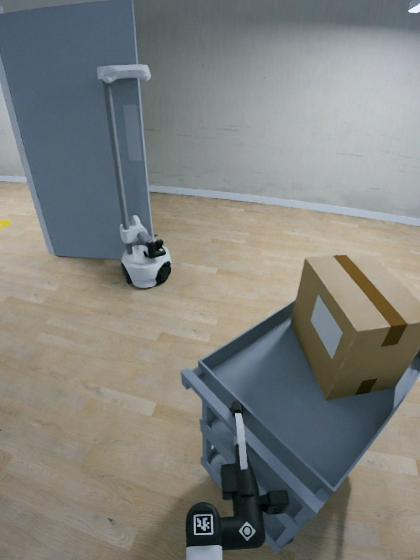

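>>> {"op": "move", "data": {"blocking": false, "r2": {"base":{"rotate_rad":-0.7},"pace":"slow","contact_limits":{"rotate_rad":0.7}}, "cameras": []}}

>>> {"op": "wait", "data": {"seconds": 5, "cameras": []}}

>>> {"op": "move", "data": {"blocking": false, "r2": {"base":{"translate_m":0.0,"strafe_m":0.75},"pace":"slow","contact_limits":{"strafe_m":0.7}}, "cameras": []}}

>>> {"op": "wait", "data": {"seconds": 10, "cameras": ["r2_head_camera"]}}

Scene clock: 2018.80 s.
move: r2 moving
r1: as last shown
r1.turned_by_imu: +0.000
r1.base_tilt: forward=-1.6 right=+1.3
r1.lidar_m: 1.56 4.76 3.77 2.22 1.93 1.94 0.25 0.30 3.96 1.36 2.17 2.07
r1.motor_effort: lift_m=+19(19) arm_m=+4(5) wheel_0=+0(0) wheel_1=+0(0) wheel_2=+0(0)
r1.servo_current: wrist_yaw_rad=46(65) wrist_pitch_rad=39(46) wrist_roll_rad=46(59) gripper_m=46(46)
r1.wrist_depth_mm: - 137 343 290 - - - / - 138 327 291 - - - / 111 138 253 293 - - - / 129 142 330 293 - - - / 496 424 347 293 1921 1808 - / 535 430 196 296 188 1182 1138 / 521 433 340 143 750 788 820
r2.base_odometry: x=+0.350 y=-2.741 heading=+2.887
r2.turned_by_wheels: -0.123
r2.turned_by_imu: -0.118
r2.base_tilt: forward=-0.7 right=+0.0
r2.lidar_m: 0.48 2.13 2.14 1.75 0.92 0.75 0.75 0.82 1.38 3.66 4.09 0.35
r2.base_status: rotate_rad moving
r2.joint_positions: lift_m=+0.692 arm_m=+0.060 wrist_yaw_rad=+0.009 wrist_pitch_rad=+0.007 wrist_roll_rad=+1.569 gripper_m=-0.034
r2.joint_status: not commanded
r2.measured_speeds: translate_m=-0.001 strafe_m=+0.003 rotate_rad=-0.488 lift_m=+0.000 arm_m=+0.000 wrist_yaw_rad=+0.016 wrist_pitch_rad=+0.000 wrist_roll_rad=+0.000
r2.motor_effort: lift_m=+19(19) arm_m=-3(4) wheel_0=+15(17) wheel_1=+11(11) wheel_2=+13(13)
r2.servo_current: wrist_yaw_rad=72(72) wrist_pitch_rad=46(59) wrist_roll_rad=52(52) gripper_m=59(65)
r2.contact_limits: rotate_rad 0.7
r2.hand_pose: x=+0.5200 y=-0.0848 z=+0.8681 quat_wxyz=(+0.708, +0.706, +0.006, +0.001) (m; r2's base frame)
r2.wrist_depth_mm: - 399 387 - - - - / - - 512 - - - - / - - - - - - - / - - - - - 521 492 / - - - - 209 1537 455 / - - - 119 176 1464 1118 / - - - - 1808 1430 1098
pictures: none
No camera images: "cameras" was empty.

Scene clock: 2020.27 s.
earlier move: r2 done
r1.base_odometry: x=-1.752 y=+1.709 heading=+2.033
r1.turned_by_wheels: +0.000
r1.turned_by_imu: +0.000
r1.base_tilt: forward=-1.6 right=+1.3
r1.lidar_m: 1.55 4.74 3.77 2.23 1.93 1.94 0.25 0.34 3.98 1.38 2.13 2.12
r1.base_status: not commanded
r1.joint_positions: lift_m=+0.127 arm_m=+0.000 wrist_yaw_rad=+3.092 wrist_pitch_rad=+0.002 wrist_roll_rad=+0.000 gripper_m=+0.056
r1.joint_status: not commanded
r1.measured_speeds: all 0
r1.motor_effort: lift_m=+19(19) arm_m=+5(5) wheel_0=+0(1) wheel_1=+0(0) wheel_2=+0(0)
r1.servo_current: wrist_yaw_rad=39(65) wrist_pitch_rad=46(46) wrist_roll_rad=33(65) gripper_m=46(46)
r1.hand_pose: x=-0.1129 y=+0.1016 z=+0.3046 quat_wxyz=(+0.025, -0.001, +0.000, +1.000) (m; r1's base frame)
r1.wrist_depth_mm: - 137 342 291 - - - / - 137 329 290 - - - / 112 138 253 291 - - - / 129 142 329 294 - - - / 492 427 349 294 1921 1808 - / 535 427 196 296 187 1160 1160 / 521 433 340 143 750 778 820
r2.base_odometry: x=+0.350 y=-2.741 heading=+2.311
r2.turned_by_wheels: -0.576
r2.turned_by_imu: -0.560
r2.base_tilt: forward=-0.6 right=+0.1
r2.lidar_m: 0.42 4.00 2.13 2.18 1.91 0.93 0.73 0.73 0.83 1.30 3.64 0.50
r2.base_status: done
r2.joint_positions: lift_m=+0.692 arm_m=+0.060 wrist_yaw_rad=+0.004 wrist_pitch_rad=+0.007 wrist_roll_rad=+1.569 gripper_m=-0.034
r2.joint_status: not commanded
r2.measured_speeds: all 0
r2.motor_effort: lift_m=+18(19) arm_m=+4(5) wheel_0=+3(19) wheel_1=+5(11) wheel_2=+6(13)
r2.servo_current: wrist_yaw_rad=59(72) wrist_pitch_rad=46(59) wrist_roll_rad=46(59) gripper_m=65(72)
r2.contact_limits: rotate_rad 0.7
r2.hand_pose: x=+0.5196 y=-0.0864 z=+0.8681 quat_wxyz=(+0.708, +0.706, +0.004, -0.001) (m; r2's base frame)
r2.wrist_depth_mm: - - - 211 281 1499 1138 / - - - 201 268 1708 496 / - - - 191 255 778 - / - - 525 183 246 - - / - - 480 178 236 820 - / - - 185 169 179 - - / - - 530 - 221 - -
wait: 1.47 of 5 s (r2 has come to rest)
pictures: none
No camera images: "cameras" was empty.

Scene clock: 2020.77 s.
move: r2 moving
r1: as last shown
r1.lidar_m: 1.55 4.74 3.77 2.23 1.94 1.91 0.25 0.34 3.97 1.37 2.14 2.11
r1.motor_effort: lift_m=+19(19) arm_m=+4(4) wheel_0=+0(1) wheel_1=+0(0) wheel_2=+0(0)
r1.servo_current: wrist_yaw_rad=52(59) wrist_pitch_rad=46(46) wrist_roll_rad=39(65) gripper_m=39(46)
r1.wrist_depth_mm: - 137 345 291 - - - / - 138 329 291 - - - / 112 138 253 293 - - - / 129 143 329 291 - - - / 496 424 349 296 1921 1863 - / 535 430 196 294 187 1160 1118 / 521 430 343 143 750 768 820
r2.base_odometry: x=+0.339 y=-2.750 heading=+2.311
r2.turned_by_wheels: +0.000
r2.turned_by_imu: +0.000
r2.base_tilt: forward=-0.7 right=+0.1
r2.lidar_m: 0.41 2.27 2.12 2.16 1.94 0.95 0.75 0.73 0.83 1.28 3.66 0.49
r2.base_status: translate_m moving; strafe_m moving
r2.joint_positions: lift_m=+0.692 arm_m=+0.060 wrist_yaw_rad=+0.001 wrist_pitch_rad=+0.007 wrist_roll_rad=+1.569 gripper_m=-0.034
r2.joint_status: not commanded
r2.measured_speeds: translate_m=+0.000 strafe_m=+0.057 rotate_rad=+0.000 lift_m=+0.000 arm_m=+0.000 wrist_yaw_rad=-0.013 wrist_pitch_rad=+0.000 wrist_roll_rad=+0.000
r2.motor_effort: lift_m=+18(19) arm_m=+4(4) wheel_0=-7(11) wheel_1=+9(9) wheel_2=+1(5)
r2.servo_current: wrist_yaw_rad=46(52) wrist_pitch_rad=39(52) wrist_roll_rad=39(59) gripper_m=59(65)
r2.contact_limits: strafe_m 0.7
r2.hand_pose: x=+0.5194 y=-0.0871 z=+0.8681 quat_wxyz=(+0.708, +0.706, +0.003, -0.002) (m; r2's base frame)
r2.wrist_depth_mm: - - - 212 282 1537 1138 / - - - 202 268 1661 496 / - - - 191 255 768 - / - - 530 183 244 - - / - - 480 178 236 820 - / - - 184 169 179 - - / - - 525 - 220 - -
pictures: none
No camera images: "cameras" was empty.

Scene clock: 2028.90 s.
earlier move: r2 done
r1.base_odometry: x=-1.752 y=+1.709 heading=+2.033
r1.turned_by_wheels: +0.000
r1.turned_by_imu: -0.001
r1.base_tilt: forward=-1.6 right=+1.3
r1.lidar_m: 1.34 4.76 3.78 2.22 1.92 1.94 0.25 0.34 4.00 1.38 2.15 1.32
r1.base_status: not commanded
r1.joint_positions: lift_m=+0.127 arm_m=+0.000 wrist_yaw_rad=+3.092 wrist_pitch_rad=+0.002 wrist_roll_rad=+0.000 gripper_m=+0.056
r1.joint_status: not commanded
r1.measured_speeds: all 0
r1.motor_effort: lift_m=+19(19) arm_m=+4(5) wheel_0=+0(1) wheel_1=+0(1) wheel_2=+0(0)
r1.servo_current: wrist_yaw_rad=59(72) wrist_pitch_rad=46(52) wrist_roll_rad=52(78) gripper_m=46(46)
r1.hand_pose: x=-0.1129 y=+0.1016 z=+0.3046 quat_wxyz=(+0.025, -0.001, +0.000, +1.000) (m; r1's base frame)
r1.wrist_depth_mm: - 137 343 290 - - - / - 137 327 291 - - - / 112 138 254 293 - - - / 129 142 329 293 - - - / 496 424 349 294 1863 1863 - / 535 430 196 296 187 1160 1118 / 525 433 342 143 750 768 809
r2.base_odometry: x=-0.204 y=-3.246 heading=+2.310
r2.turned_by_wheels: +0.000
r2.turned_by_imu: -0.002
r2.base_tilt: forward=-0.6 right=+0.1
r2.lidar_m: 0.50 1.62 2.10 1.46 1.44 1.30 1.02 0.99 1.10 1.71 0.47 0.32
r2.base_status: done
r2.joint_positions: lift_m=+0.692 arm_m=+0.060 wrist_yaw_rad=-0.003 wrist_pitch_rad=+0.007 wrist_roll_rad=+1.569 gripper_m=-0.034
r2.joint_status: not commanded
r2.measured_speeds: all 0
r2.motor_effort: lift_m=+18(19) arm_m=+4(5) wheel_0=-6(13) wheel_1=+3(9) wheel_2=+0(5)
r2.servo_current: wrist_yaw_rad=46(72) wrist_pitch_rad=46(59) wrist_roll_rad=46(59) gripper_m=65(72)
r2.contact_limits: strafe_m 0.7
r2.hand_pose: x=+0.5190 y=-0.0882 z=+0.8681 quat_wxyz=(+0.708, +0.706, +0.002, -0.004) (m; r2's base frame)
r2.wrist_depth_mm: - 455 - - - - - / - - - - - - - / - - - - - - - / - - - - - 1366 466 / - - - - - 1576 1182 / - - 184 116 176 357 364 / - - - - - 1537 1118
wait: 8.13 of 10 s (r2 has come to rest)
pictures: r2_head_camera
Images, in order (width x height): r2_head_camera 420x560.

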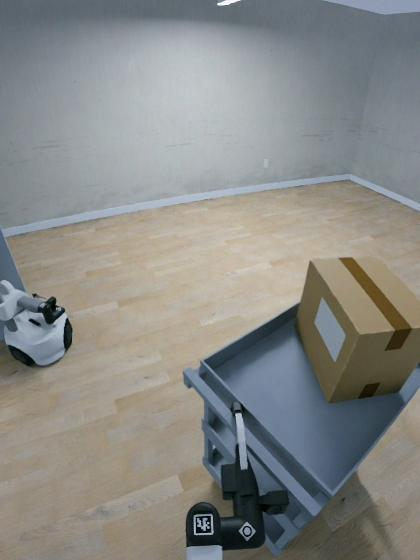

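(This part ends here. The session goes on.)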